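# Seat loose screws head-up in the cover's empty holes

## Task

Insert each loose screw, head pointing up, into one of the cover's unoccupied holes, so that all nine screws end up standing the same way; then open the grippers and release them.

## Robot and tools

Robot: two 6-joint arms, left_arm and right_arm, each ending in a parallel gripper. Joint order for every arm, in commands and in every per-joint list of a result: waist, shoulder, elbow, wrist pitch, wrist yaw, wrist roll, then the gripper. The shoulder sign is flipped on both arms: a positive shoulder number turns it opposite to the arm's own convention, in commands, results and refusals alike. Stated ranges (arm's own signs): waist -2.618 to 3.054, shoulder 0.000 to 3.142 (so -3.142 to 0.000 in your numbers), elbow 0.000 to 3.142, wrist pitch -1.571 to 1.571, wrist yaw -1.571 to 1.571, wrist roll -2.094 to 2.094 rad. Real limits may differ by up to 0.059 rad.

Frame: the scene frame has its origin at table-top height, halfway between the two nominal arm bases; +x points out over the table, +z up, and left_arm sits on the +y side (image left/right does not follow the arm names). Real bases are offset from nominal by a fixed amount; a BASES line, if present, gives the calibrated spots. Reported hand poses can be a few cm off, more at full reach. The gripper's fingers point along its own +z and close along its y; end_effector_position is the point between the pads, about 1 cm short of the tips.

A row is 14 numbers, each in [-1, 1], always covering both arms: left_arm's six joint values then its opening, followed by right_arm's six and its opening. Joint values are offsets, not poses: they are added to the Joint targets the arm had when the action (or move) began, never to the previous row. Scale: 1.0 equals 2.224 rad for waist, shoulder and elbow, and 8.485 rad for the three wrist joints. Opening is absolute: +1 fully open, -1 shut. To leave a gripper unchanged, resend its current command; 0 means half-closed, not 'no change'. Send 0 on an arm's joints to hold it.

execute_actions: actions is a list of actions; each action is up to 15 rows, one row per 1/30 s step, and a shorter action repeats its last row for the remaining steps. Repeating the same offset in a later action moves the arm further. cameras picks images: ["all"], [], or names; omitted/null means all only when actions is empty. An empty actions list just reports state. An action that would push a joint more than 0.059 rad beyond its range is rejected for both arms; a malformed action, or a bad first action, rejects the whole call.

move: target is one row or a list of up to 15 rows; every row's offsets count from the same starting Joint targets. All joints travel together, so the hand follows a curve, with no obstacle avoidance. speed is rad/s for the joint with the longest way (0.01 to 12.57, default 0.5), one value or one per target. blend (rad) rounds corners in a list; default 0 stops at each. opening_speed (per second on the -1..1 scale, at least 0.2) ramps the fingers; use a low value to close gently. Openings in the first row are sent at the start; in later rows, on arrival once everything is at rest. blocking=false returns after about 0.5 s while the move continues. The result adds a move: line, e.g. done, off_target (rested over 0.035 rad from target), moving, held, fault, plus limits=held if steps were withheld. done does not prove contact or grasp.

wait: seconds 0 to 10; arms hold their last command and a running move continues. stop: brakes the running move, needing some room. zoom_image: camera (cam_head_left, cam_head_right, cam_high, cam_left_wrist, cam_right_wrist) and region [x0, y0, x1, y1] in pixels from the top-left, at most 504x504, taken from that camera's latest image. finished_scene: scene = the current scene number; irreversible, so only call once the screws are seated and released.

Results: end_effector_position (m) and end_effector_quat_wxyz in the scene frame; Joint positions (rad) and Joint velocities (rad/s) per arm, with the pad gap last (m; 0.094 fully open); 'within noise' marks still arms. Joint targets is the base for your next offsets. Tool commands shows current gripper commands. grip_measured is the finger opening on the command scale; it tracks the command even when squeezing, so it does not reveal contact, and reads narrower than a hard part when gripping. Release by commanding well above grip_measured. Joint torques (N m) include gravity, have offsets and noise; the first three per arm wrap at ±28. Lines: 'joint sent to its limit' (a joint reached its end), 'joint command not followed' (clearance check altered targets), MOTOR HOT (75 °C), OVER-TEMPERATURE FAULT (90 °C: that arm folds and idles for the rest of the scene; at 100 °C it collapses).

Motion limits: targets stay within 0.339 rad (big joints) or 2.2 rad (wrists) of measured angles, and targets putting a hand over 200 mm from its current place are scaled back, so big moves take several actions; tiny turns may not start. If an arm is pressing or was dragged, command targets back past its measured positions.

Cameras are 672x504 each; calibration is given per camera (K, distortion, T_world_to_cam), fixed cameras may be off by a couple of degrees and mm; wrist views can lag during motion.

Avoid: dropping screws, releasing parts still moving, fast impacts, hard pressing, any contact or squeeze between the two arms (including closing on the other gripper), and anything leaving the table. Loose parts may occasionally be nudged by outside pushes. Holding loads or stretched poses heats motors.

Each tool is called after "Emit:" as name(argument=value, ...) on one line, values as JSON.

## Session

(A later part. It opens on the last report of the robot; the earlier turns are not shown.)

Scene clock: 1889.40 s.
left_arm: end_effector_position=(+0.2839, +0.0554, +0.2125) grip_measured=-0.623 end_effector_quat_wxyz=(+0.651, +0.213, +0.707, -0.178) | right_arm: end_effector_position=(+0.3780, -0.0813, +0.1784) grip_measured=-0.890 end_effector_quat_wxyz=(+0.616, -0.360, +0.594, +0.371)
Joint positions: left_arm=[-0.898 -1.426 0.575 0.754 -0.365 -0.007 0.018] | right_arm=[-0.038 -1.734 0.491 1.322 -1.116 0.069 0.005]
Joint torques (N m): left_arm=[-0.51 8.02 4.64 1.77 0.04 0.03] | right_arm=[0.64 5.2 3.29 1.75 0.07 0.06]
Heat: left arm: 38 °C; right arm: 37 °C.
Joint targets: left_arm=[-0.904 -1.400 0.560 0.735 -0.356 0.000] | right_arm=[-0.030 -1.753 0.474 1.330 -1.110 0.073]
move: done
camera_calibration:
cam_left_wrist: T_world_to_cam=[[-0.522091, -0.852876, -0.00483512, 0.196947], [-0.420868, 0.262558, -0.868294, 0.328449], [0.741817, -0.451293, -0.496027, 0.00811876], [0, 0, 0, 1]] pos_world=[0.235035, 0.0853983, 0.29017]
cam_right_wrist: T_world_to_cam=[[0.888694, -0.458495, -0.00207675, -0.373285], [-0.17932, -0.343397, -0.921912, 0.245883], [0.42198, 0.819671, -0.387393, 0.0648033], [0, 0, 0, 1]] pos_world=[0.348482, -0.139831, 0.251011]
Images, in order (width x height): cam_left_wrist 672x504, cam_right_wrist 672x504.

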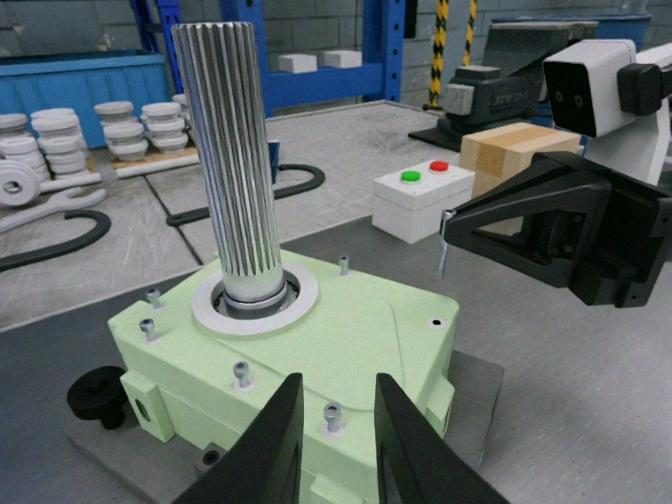

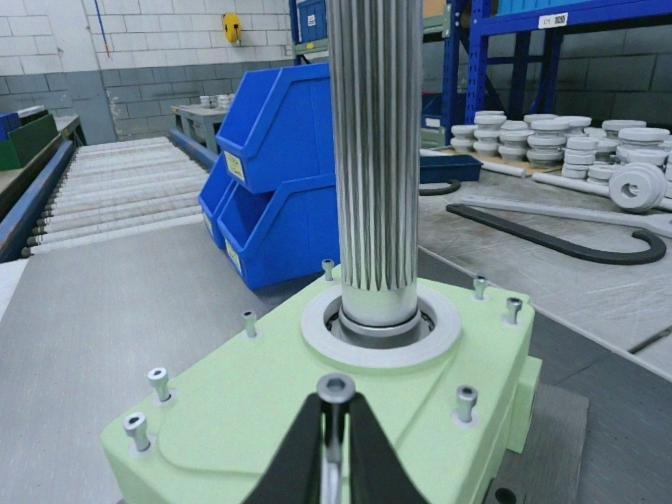

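Emit:
move(target=[0,0,0,0,0,0,-0.62,0,-0.0183,-0.0168,0.0092,0,-0.0066,-1], speed=0.08, cameras=["all"])

Emit:
zoom_image(camera="cam_left_wrist", region=[400, 230, 500, 330])

Emit:
zoom_image(camera="cam_right_wrist", region=[287, 404, 387, 504])

Emit:
zoom_image(camera="cam_high", region=[350, 170, 450, 270])

Scene clock: 1936.83 s.
left_arm: end_effector_position=(+0.2839, +0.0554, +0.2125) grip_measured=-0.623 end_effector_quat_wxyz=(+0.651, +0.213, +0.707, -0.178) | right_arm: end_effector_position=(+0.3715, -0.0812, +0.1666) grip_measured=-0.890 end_effector_quat_wxyz=(+0.624, -0.373, +0.586, +0.357)
Joint positions: left_arm=[-0.898 -1.426 0.575 0.754 -0.365 -0.007 0.018] | right_arm=[-0.038 -1.774 0.453 1.4 -1.115 0.024 0.005]
Joint torques (N m): left_arm=[-0.51 7.97 4.72 1.75 0.06 0.03] | right_arm=[0.64 5.14 2.99 1.73 0.06 -0.08]
Heat: left arm: 38 °C; right arm: 39 °C.
Joint targets: left_arm=[-0.904 -1.400 0.560 0.735 -0.356 0.000] | right_arm=[-0.030 -1.794 0.436 1.408 -1.110 0.017]
move: done
camera_calibration:
cam_left_wrist: T_world_to_cam=[[-0.522091, -0.852876, -0.00483512, 0.196947], [-0.420868, 0.262558, -0.868294, 0.328449], [0.741817, -0.451293, -0.496027, 0.00811876], [0, 0, 0, 1]] pos_world=[0.235035, 0.0853983, 0.29017]
cam_right_wrist: T_world_to_cam=[[0.886844, -0.460078, 0.0428453, -0.374416], [-0.143441, -0.362263, -0.920973, 0.218766], [0.43924, 0.810614, -0.387265, 0.0556141], [0, 0, 0, 1]] pos_world=[0.339001, -0.138091, 0.239057]

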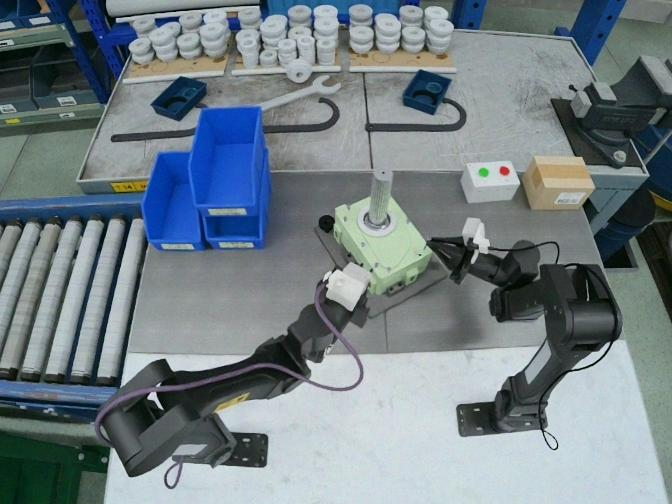

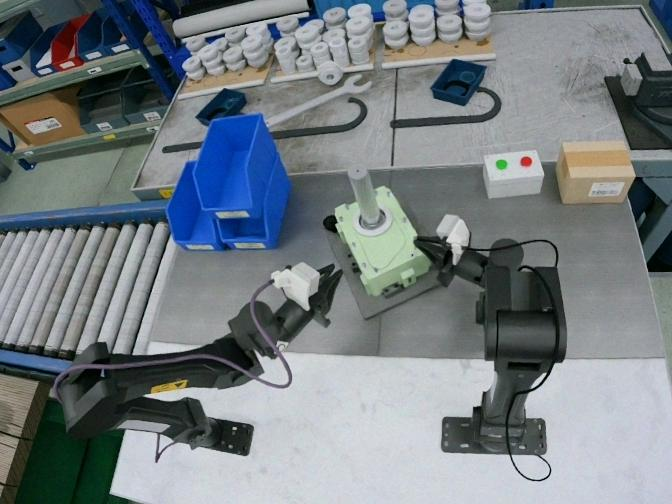

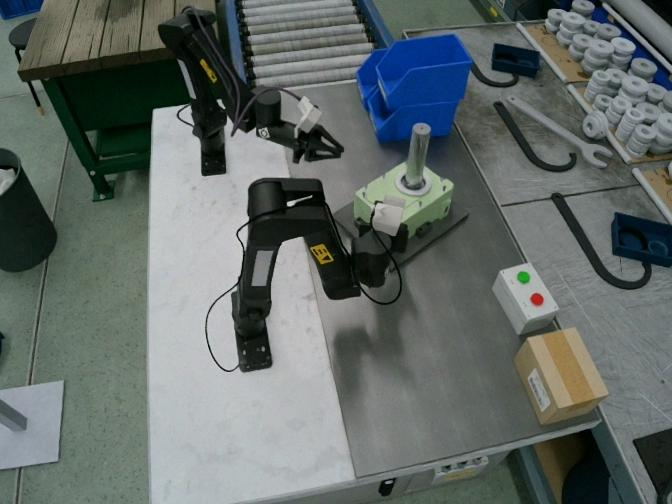

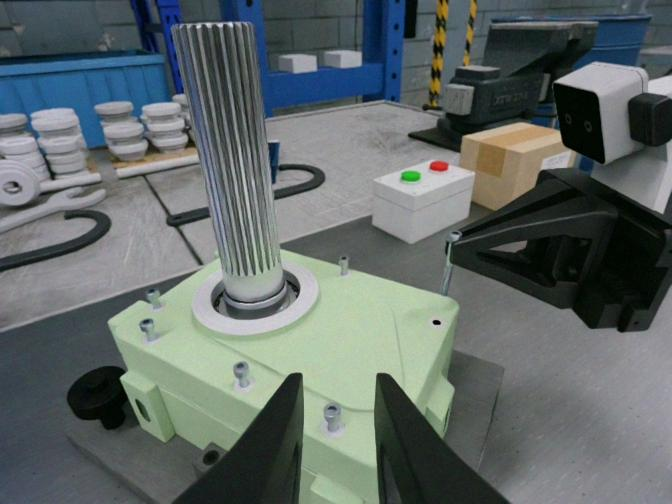

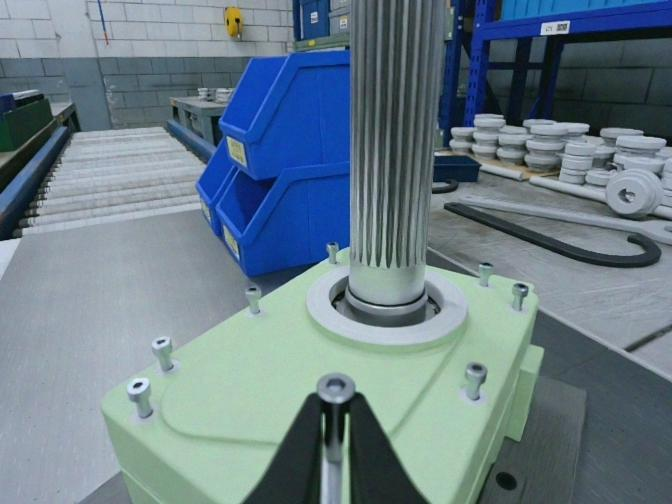

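Scaled by 5.040 from the camera's 672x504 image, which has a finer 960x720 frame.

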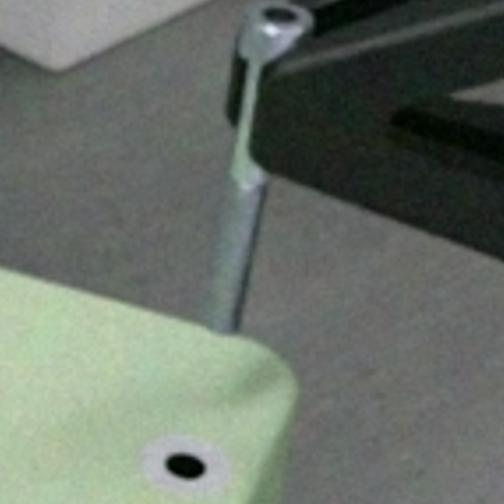

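Scaled by 5.040 from the camera's 672x504 image, which has a finer 960x720 frame.

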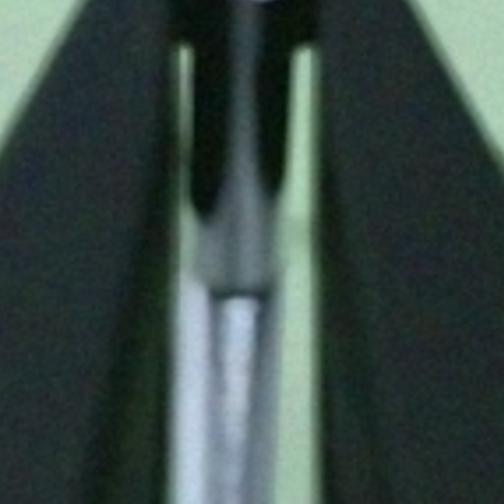

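Scaled by 5.040 from the camera's 672x504 image, which has a finer 960x720 frame.

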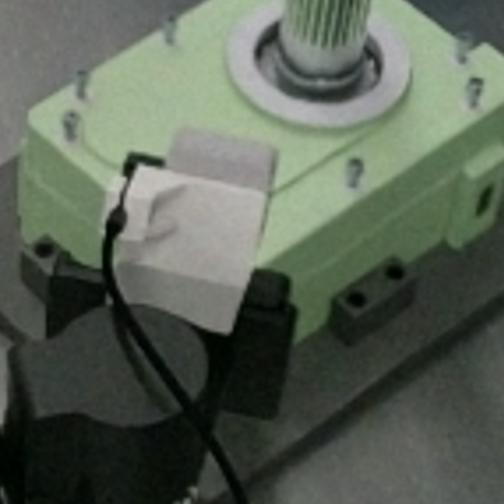

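Emit:
zoom_image(camera="cam_head_left", region=[370, 190, 470, 290])

Emit:
zoom_image(camera="cam_head_right", region=[370, 190, 470, 290])

Scaled by 5.040 from the camera's 672x504 image, which has a finer 960x720 frame.

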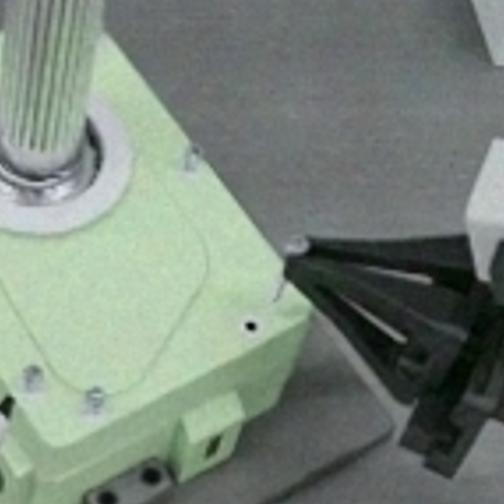

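Scaled by 5.040 from the camera's 672x504 image, which has a finer 960x720 frame.

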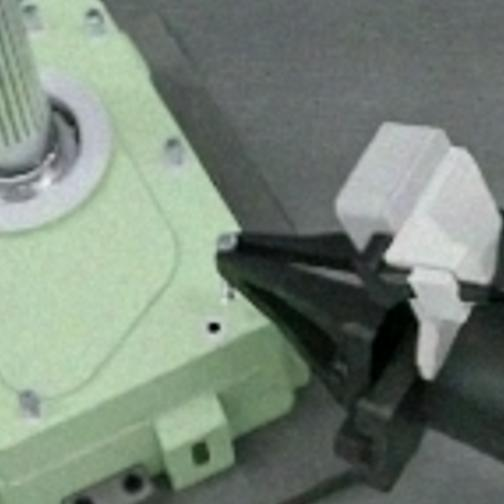

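Emit:
move(target=[0,0,0,0,0,0,-0.62,0.0106,-0.0145,-0.0009,0.0041,0,0,-1], speed=0.08, cameras=["all"])

Emit:
zoom_image(camera="cam_left_wrist", region=[400, 230, 500, 330])

Emit:
zoom_image(camera="cam_right_wrist", region=[287, 404, 387, 504])

Emit:
zoom_image(camera="cam_head_left", region=[390, 220, 440, 270])

Emit:
zoom_image(camera="cam_head_right", region=[390, 220, 440, 270])

Scene clock: 2007.57 s.
left_arm: end_effector_position=(+0.2839, +0.0554, +0.2125) grip_measured=-0.623 end_effector_quat_wxyz=(+0.651, +0.213, +0.707, -0.178) | right_arm: end_effector_position=(+0.3687, -0.0728, +0.1614) grip_measured=-0.890 end_effector_quat_wxyz=(+0.621, -0.381, +0.580, +0.364)
Joint positions: left_arm=[-0.898 -1.426 0.575 0.754 -0.365 -0.007 0.018] | right_arm=[-0.014 -1.806 0.453 1.435 -1.115 0.024 0.005]
Joint torques (N m): left_arm=[-0.54 8.12 4.68 1.8 0.08 0.06] | right_arm=[0.58 5.23 2.7 1.72 0.06 -0.07]
Heat: left arm: 38 °C; right arm: 38 °C.
Joint targets: left_arm=[-0.904 -1.400 0.560 0.735 -0.356 0.000] | right_arm=[-0.006 -1.826 0.434 1.443 -1.110 0.017]
move: done
camera_calibration:
cam_left_wrist: T_world_to_cam=[[-0.522091, -0.852876, -0.00483512, 0.196947], [-0.420868, 0.262558, -0.868294, 0.328449], [0.741817, -0.451293, -0.496027, 0.00811876], [0, 0, 0, 1]] pos_world=[0.235035, 0.0853983, 0.29017]
cam_right_wrist: T_world_to_cam=[[0.897638, -0.438323, 0.0460406, -0.370772], [-0.131469, -0.366004, -0.92128, 0.21204], [0.420669, 0.820923, -0.386165, 0.0555193], [0, 0, 0, 1]] pos_world=[0.33734, -0.130488, 0.233858]

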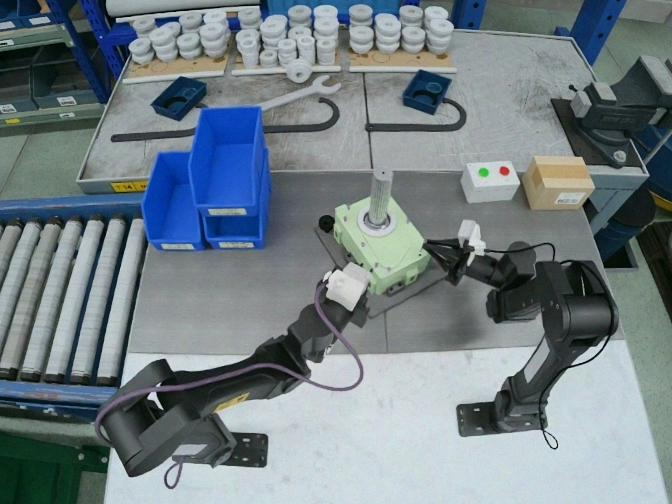

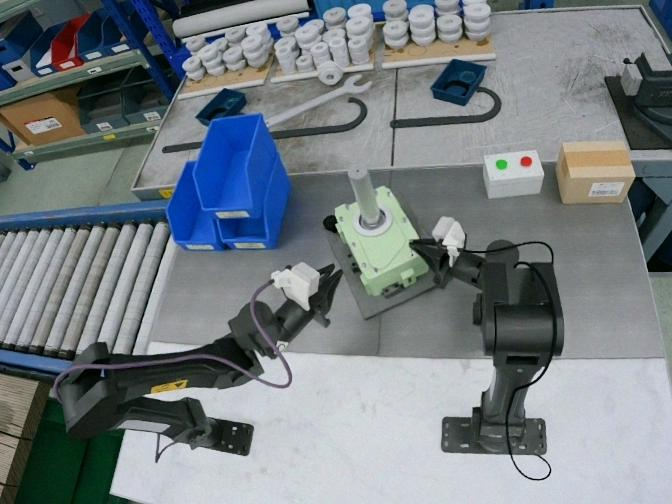

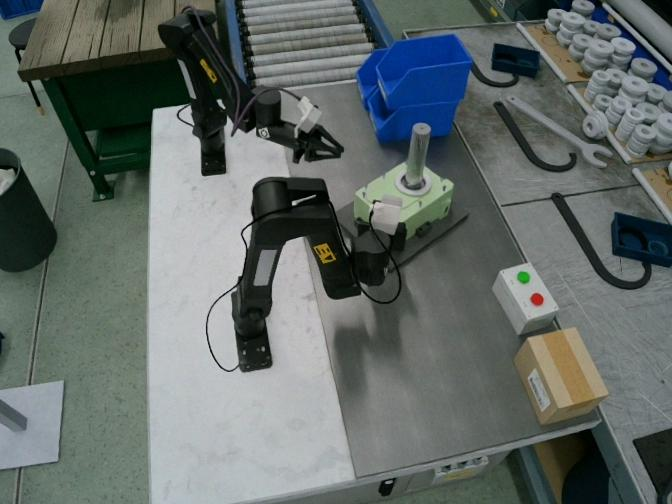

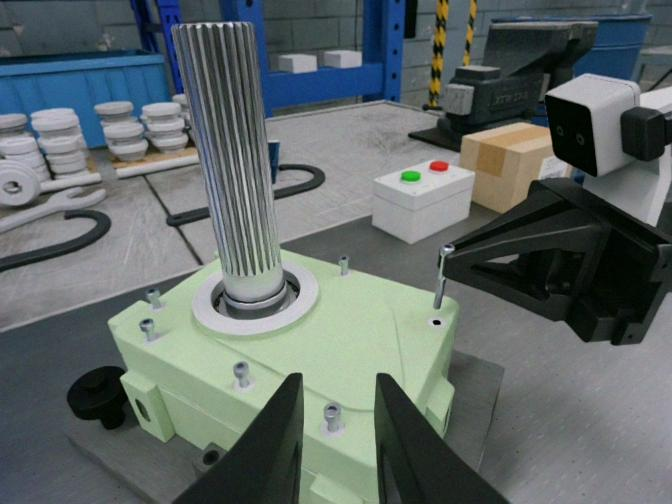

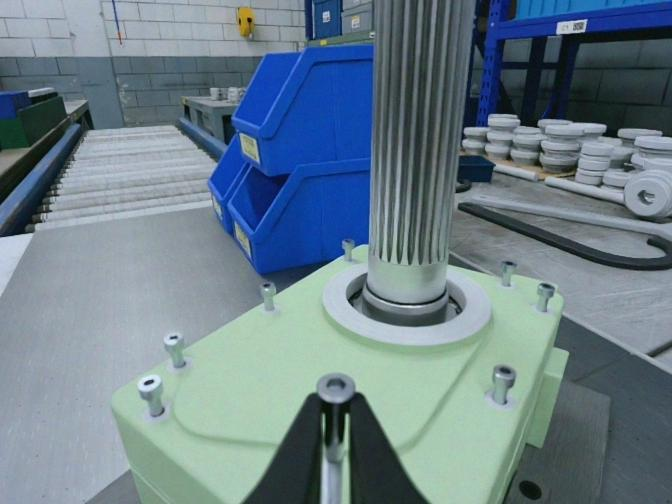

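Scaled by 5.040 from the camera's 672x504 image, which has a finer 960x720 frame.

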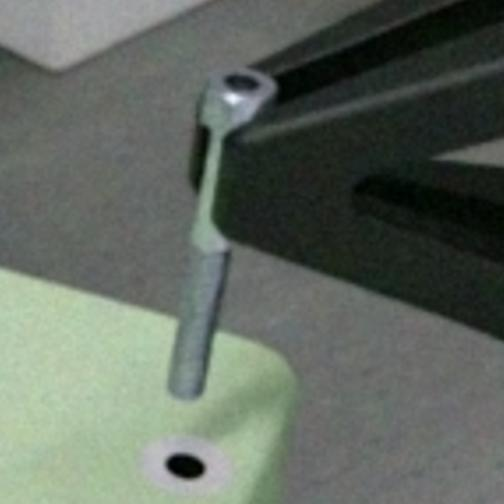

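Scaled by 5.040 from the camera's 672x504 image, which has a finer 960x720 frame.

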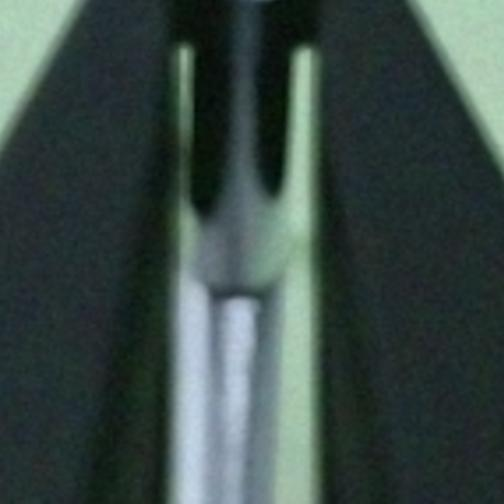

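Scaled by 10.080 from the camera's 672x504 image, which has a finer 960x720 frame.

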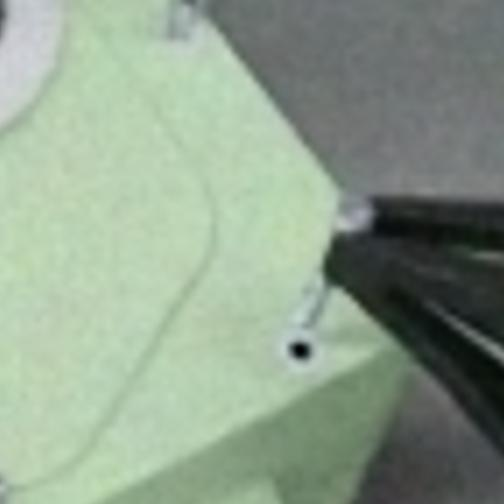

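Scaled by 10.080 from the camera's 672x504 image, which has a finer 960x720 frame.

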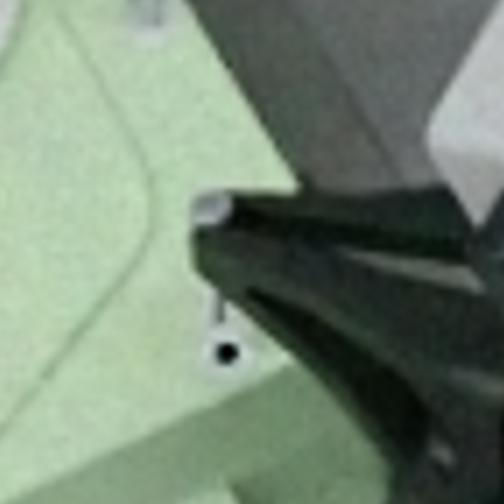

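Emit:
move(target=[0,0,0,0,0,0,-0.62,0,-0.0088,-0.0021,0.0028,0,0,-1], speed=0.06, cameras=["all"])

Emit:
zoom_image(camera="cam_left_wrist", region=[400, 240, 480, 330])

Emit:
zoom_image(camera="cam_head_left", region=[400, 230, 440, 270])

Emit:
zoom_image(camera="cam_head_right", region=[400, 230, 440, 270])

Scene clock: 2033.30 s.
left_arm: end_effector_position=(+0.2839, +0.0554, +0.2125) grip_measured=-0.623 end_effector_quat_wxyz=(+0.651, +0.213, +0.707, -0.178) | right_arm: end_effector_position=(+0.3678, -0.0729, +0.1568) grip_measured=-0.890 end_effector_quat_wxyz=(+0.620, -0.380, +0.582, +0.364)
Joint positions: left_arm=[-0.898 -1.426 0.575 0.754 -0.365 -0.007 0.018] | right_arm=[-0.014 -1.825 0.446 1.458 -1.114 0.024 0.005]
Joint torques (N m): left_arm=[-0.49 7.9 4.64 1.74 0.07 0.04] | right_arm=[0.58 5.26 2.77 1.74 0.06 -0.07]
Heat: left arm: 38 °C; right arm: 40 °C.
Joint targets: left_arm=[-0.904 -1.400 0.560 0.735 -0.356 0.000] | right_arm=[-0.006 -1.846 0.430 1.466 -1.110 0.017]
move: done
camera_calibration:
cam_left_wrist: T_world_to_cam=[[-0.522091, -0.852876, -0.00483512, 0.196947], [-0.420868, 0.262558, -0.868294, 0.328449], [0.741817, -0.451293, -0.496027, 0.00811876], [0, 0, 0, 1]] pos_world=[0.235035, 0.0853983, 0.29017]
cam_right_wrist: T_world_to_cam=[[0.89746, -0.438968, 0.0432752, -0.369331], [-0.134525, -0.365821, -0.920912, 0.20877], [0.420082, 0.82066, -0.387362, 0.054512], [0, 0, 0, 1]] pos_world=[0.336645, -0.130488, 0.229358]

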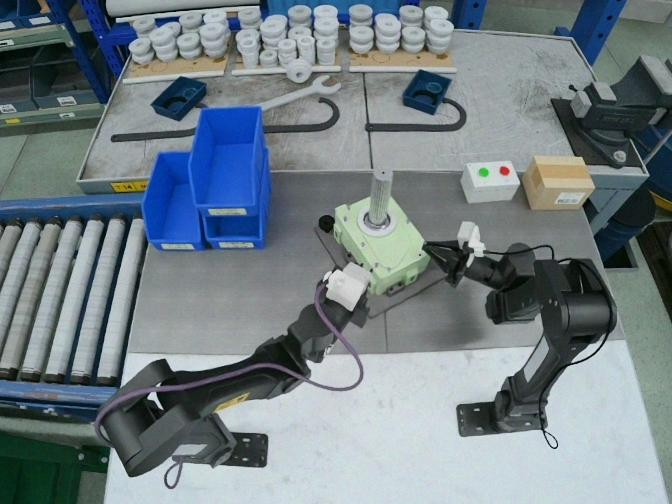

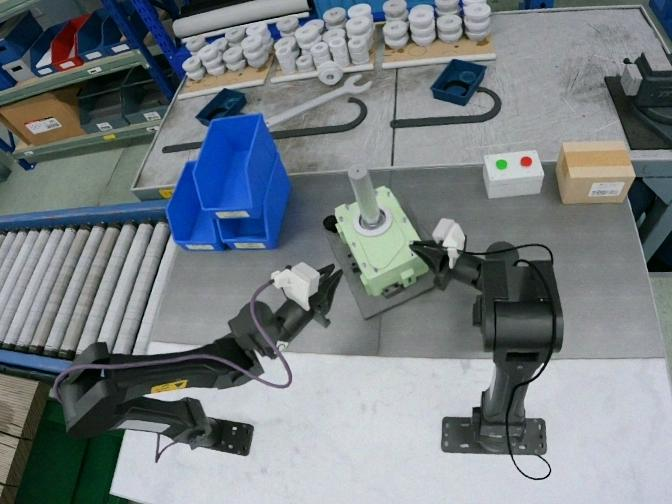

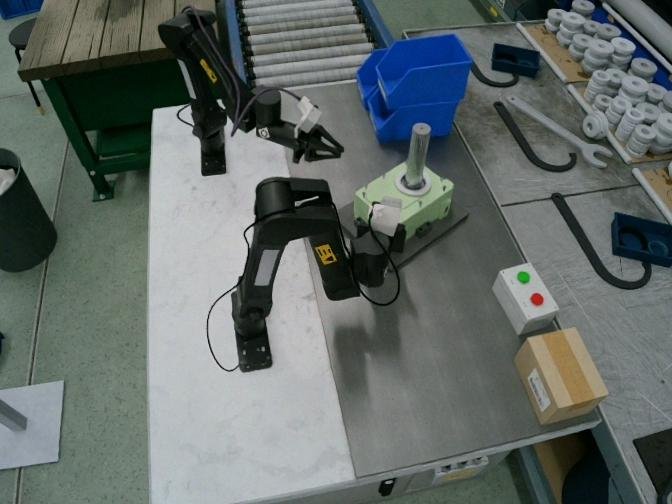

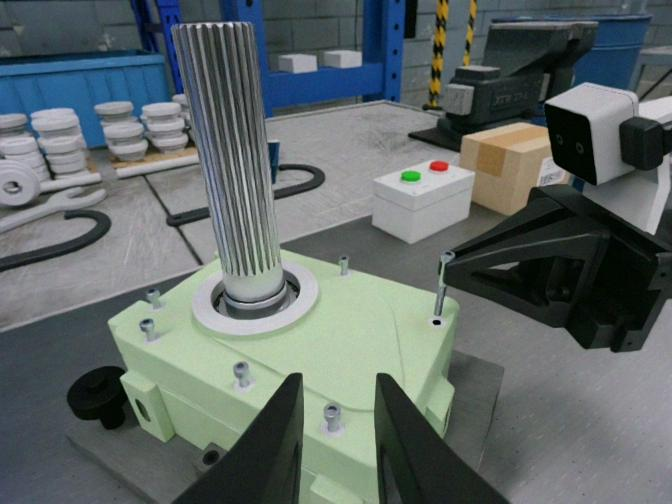

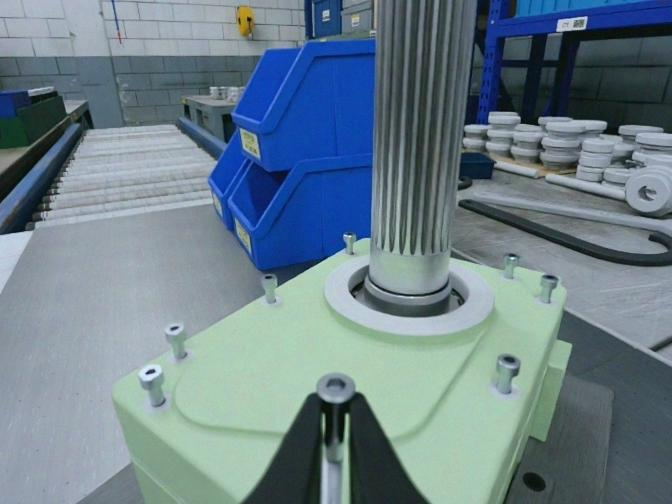

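Scaled by 5.600 from the camera's 672x504 image, which has a finer 960x720 frame.

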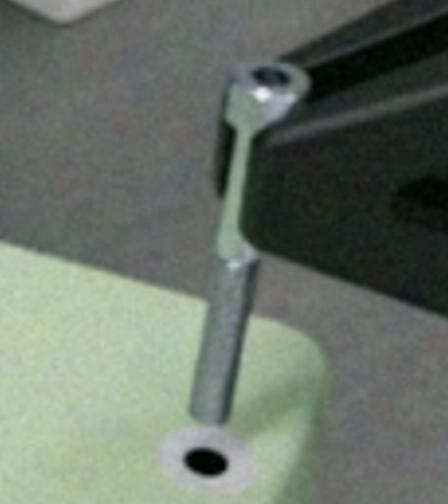

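Scaled by 12.600 from the camera's 672x504 image, which has a finer 960x720 frame.

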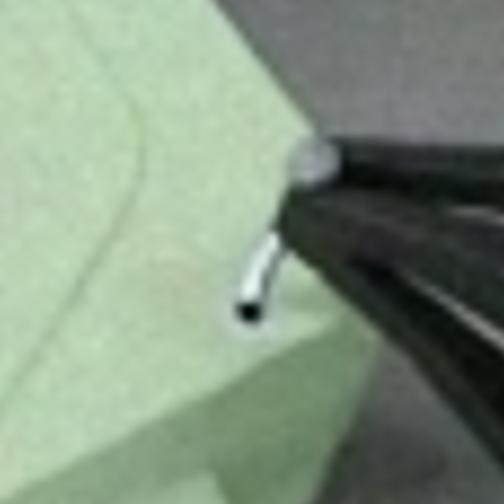

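Scaled by 12.600 from the camera's 672x504 image, which has a finer 960x720 frame.

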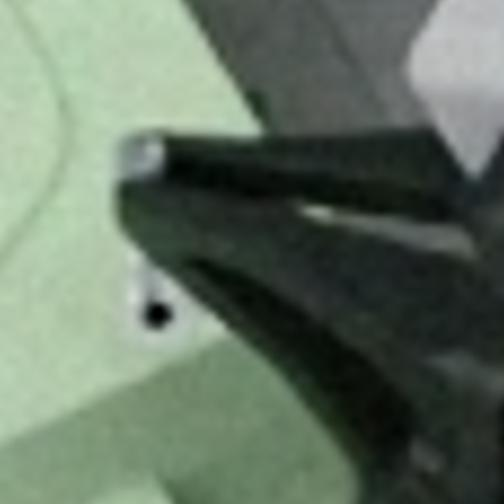

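Emit:
move(target=[0,0,0,0,0,0,-0.62,0,-0.0121,-0.0013,0.0036,0,0,-1], speed=0.05, cameras=["all"])

Emit:
zoom_image(camera="cam_left_wrist", region=[400, 240, 480, 330])

Emit:
zoom_image(camera="cam_head_left", region=[400, 230, 440, 270])

Emit:
zoom_image(camera="cam_head_right", region=[400, 230, 440, 270])

Scene clock: 2051.80 s.
left_arm: end_effector_position=(+0.2839, +0.0554, +0.2125) grip_measured=-0.623 end_effector_quat_wxyz=(+0.651, +0.213, +0.707, -0.178) | right_arm: end_effector_position=(+0.3684, -0.0729, +0.1527) grip_measured=-0.890 end_effector_quat_wxyz=(+0.621, -0.380, +0.581, +0.364)
Joint positions: left_arm=[-0.898 -1.426 0.575 0.754 -0.365 -0.007 0.018] | right_arm=[-0.014 -1.851 0.446 1.488 -1.114 0.024 0.005]
Joint torques (N m): left_arm=[-0.47 8.06 4.63 1.73 0.06 0.05] | right_arm=[0.58 5.33 2.44 1.77 0.06 -0.07]
Heat: left arm: 38 °C; right arm: 41 °C.
Joint targets: left_arm=[-0.904 -1.400 0.560 0.735 -0.356 0.000] | right_arm=[-0.006 -1.873 0.427 1.497 -1.110 0.017]
move: done
camera_calibration:
cam_left_wrist: T_world_to_cam=[[-0.522091, -0.852876, -0.00483512, 0.196947], [-0.420868, 0.262558, -0.868294, 0.328449], [0.741817, -0.451293, -0.496027, 0.00811876], [0, 0, 0, 1]] pos_world=[0.235035, 0.0853983, 0.29017]
cam_right_wrist: T_world_to_cam=[[0.897313, -0.438991, 0.046012, -0.370072], [-0.131724, -0.365814, -0.921319, 0.204104], [0.421283, 0.82065, -0.386075, 0.0520241], [0, 0, 0, 1]] pos_world=[0.337039, -0.130488, 0.225158]

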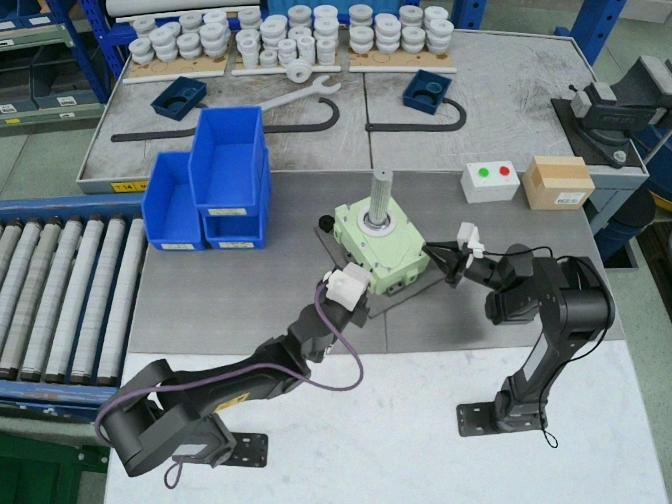

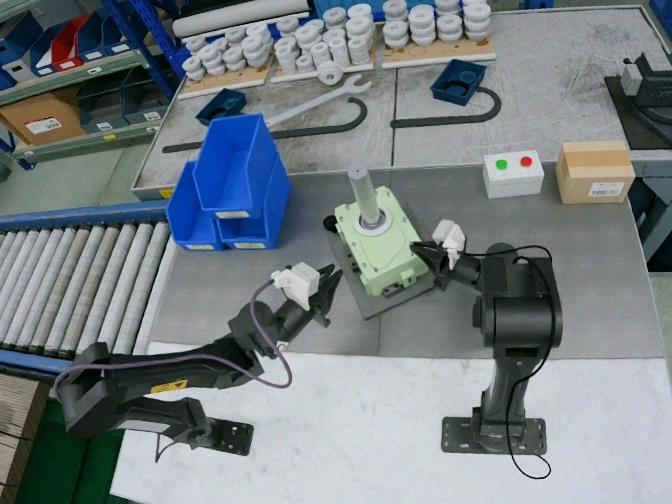

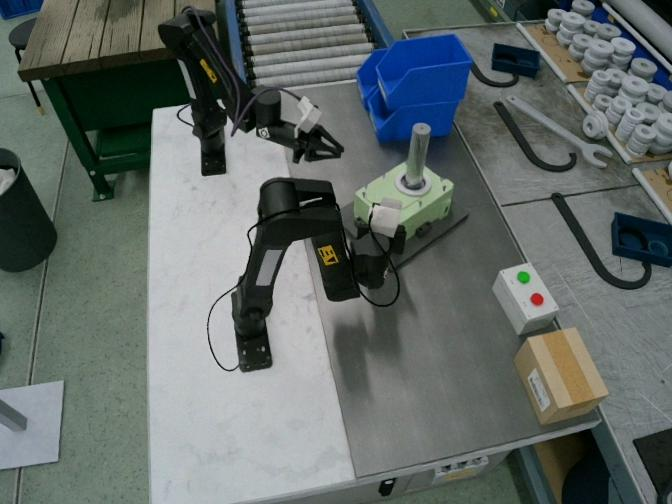

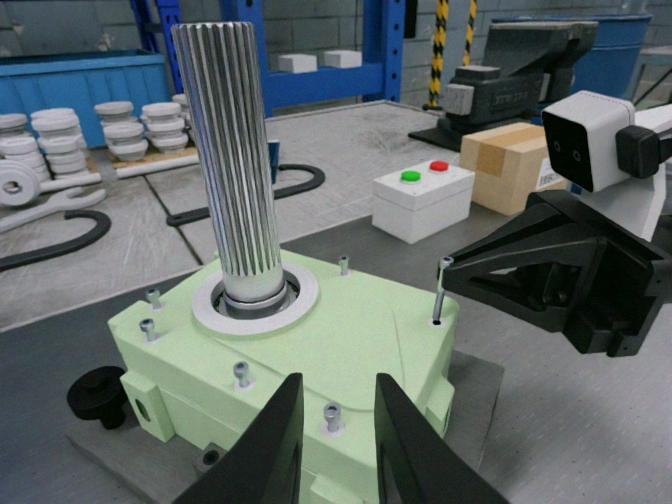

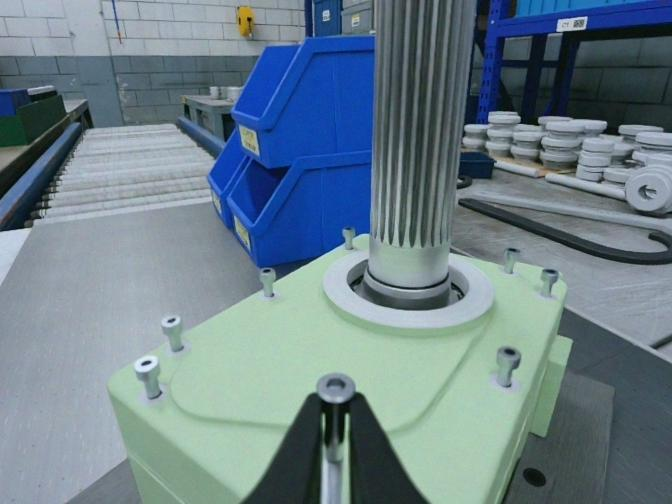

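Scaled by 5.600 from the camera's 672x504 image, which has a finer 960x720 frame.

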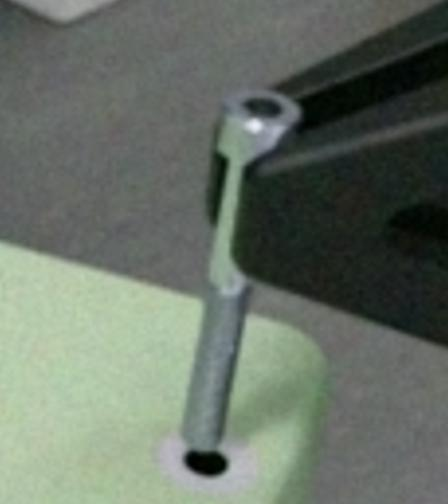

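Scaled by 12.600 from the camera's 672x504 image, which has a finer 960x720 frame.

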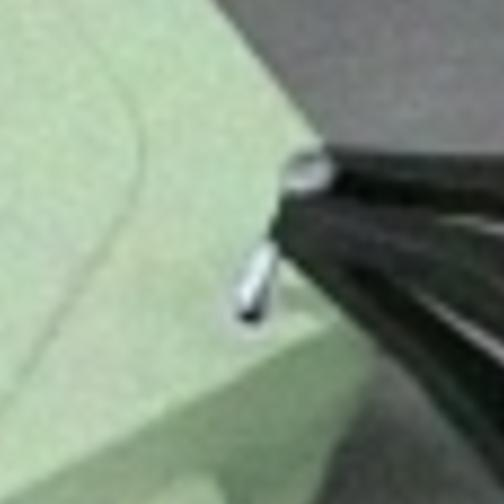

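Scaled by 12.600 from the camera's 672x504 image, which has a finer 960x720 frame.

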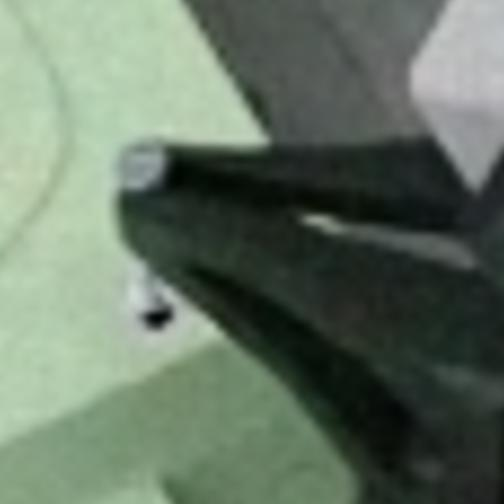

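Emit:
move(target=[0,0,0,0,0,0,-0.62,0,-0.0067,-0.0017,0.0022,0,0,-1], speed=0.04, cameras=["cam_head_left","cam_head_right","cam_left_wrist","cam_right_wrist"])

Emit:
zoom_image(camera="cam_left_wrist", region=[400, 240, 480, 330])

Emit:
zoom_image(camera="cam_head_left", region=[400, 230, 440, 270])

Emit:
zoom_image(camera="cam_head_right", region=[400, 230, 440, 270])

Scene clock: 2061.27 s.
left_arm: end_effector_position=(+0.2839, +0.0554, +0.2125) grip_measured=-0.623 end_effector_quat_wxyz=(+0.651, +0.213, +0.707, -0.178) | right_arm: end_effector_position=(+0.3672, -0.0729, +0.1494) grip_measured=-0.890 end_effector_quat_wxyz=(+0.620, -0.380, +0.581, +0.364)
Joint positions: left_arm=[-0.898 -1.426 0.575 0.754 -0.365 -0.007 0.018] | right_arm=[-0.014 -1.865 0.44 1.506 -1.114 0.024 0.005]
Joint torques (N m): left_arm=[-0.46 7.94 4.7 1.75 0.07 0.03] | right_arm=[0.57 5.27 2.51 1.79 0.05 -0.07]
Heat: left arm: 38 °C; right arm: 40 °C.
Joint targets: left_arm=[-0.904 -1.400 0.560 0.735 -0.356 0.000] | right_arm=[-0.006 -1.888 0.424 1.516 -1.110 0.017]
move: done
camera_calibration:
cam_left_wrist: T_world_to_cam=[[-0.522091, -0.852876, -0.00483512, 0.196947], [-0.420868, 0.262558, -0.868294, 0.328449], [0.741817, -0.451293, -0.496027, 0.00811876], [0, 0, 0, 1]] pos_world=[0.235035, 0.0853983, 0.29017]
cam_right_wrist: T_world_to_cam=[[0.897424, -0.438973, 0.0439589, -0.368522], [-0.133835, -0.365838, -0.921005, 0.201648], [0.420378, 0.82065, -0.387061, 0.0517728], [0, 0, 0, 1]] pos_world=[0.335944, -0.130488, 0.221958]
Images, in order (width x height): cam_head_left 672x504, cam_head_right 672x504, cam_left_wrist 672x504, cam_right_wrist 672x504.

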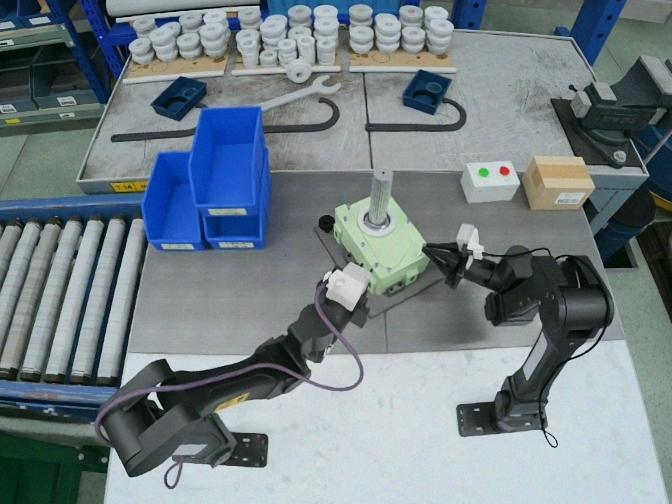

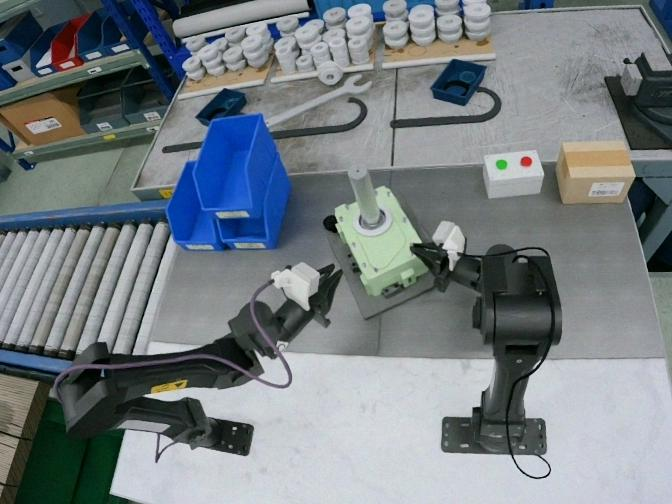

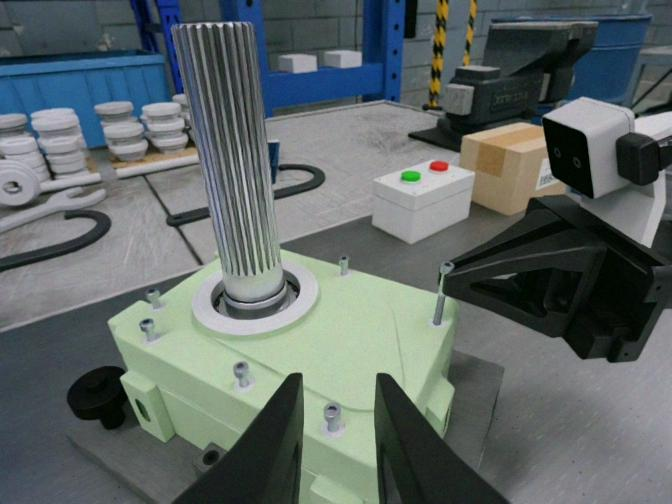

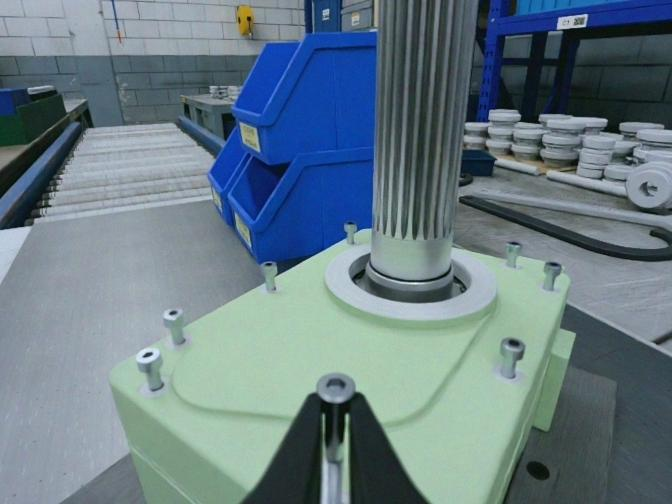

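Scaled by 5.600 from the camera's 672x504 image, which has a finer 960x720 frame.

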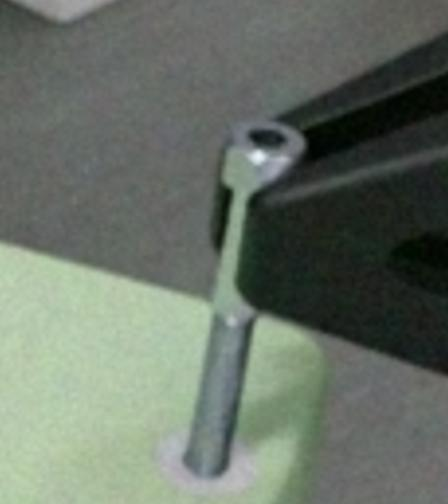

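Scaled by 12.600 from the camera's 672x504 image, which has a finer 960x720 frame.

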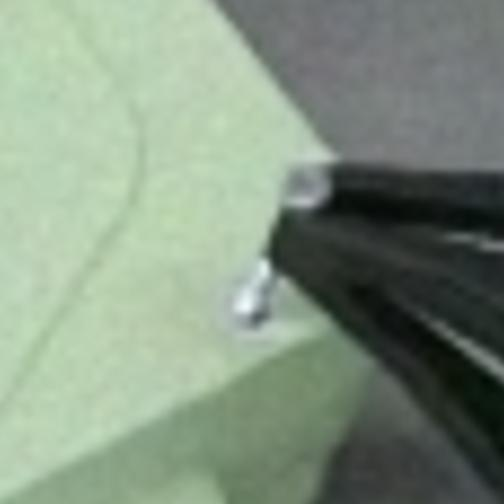

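Scaled by 12.600 from the camera's 672x504 image, which has a finer 960x720 frame.

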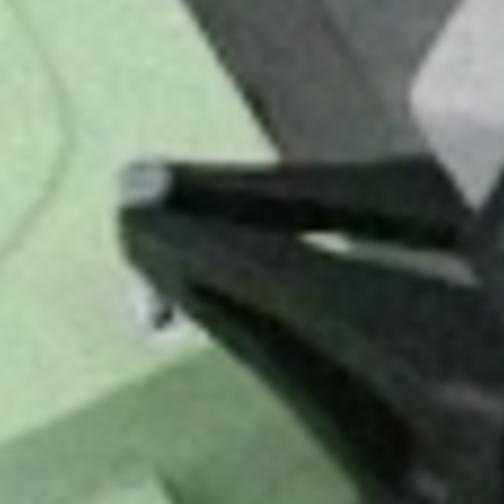

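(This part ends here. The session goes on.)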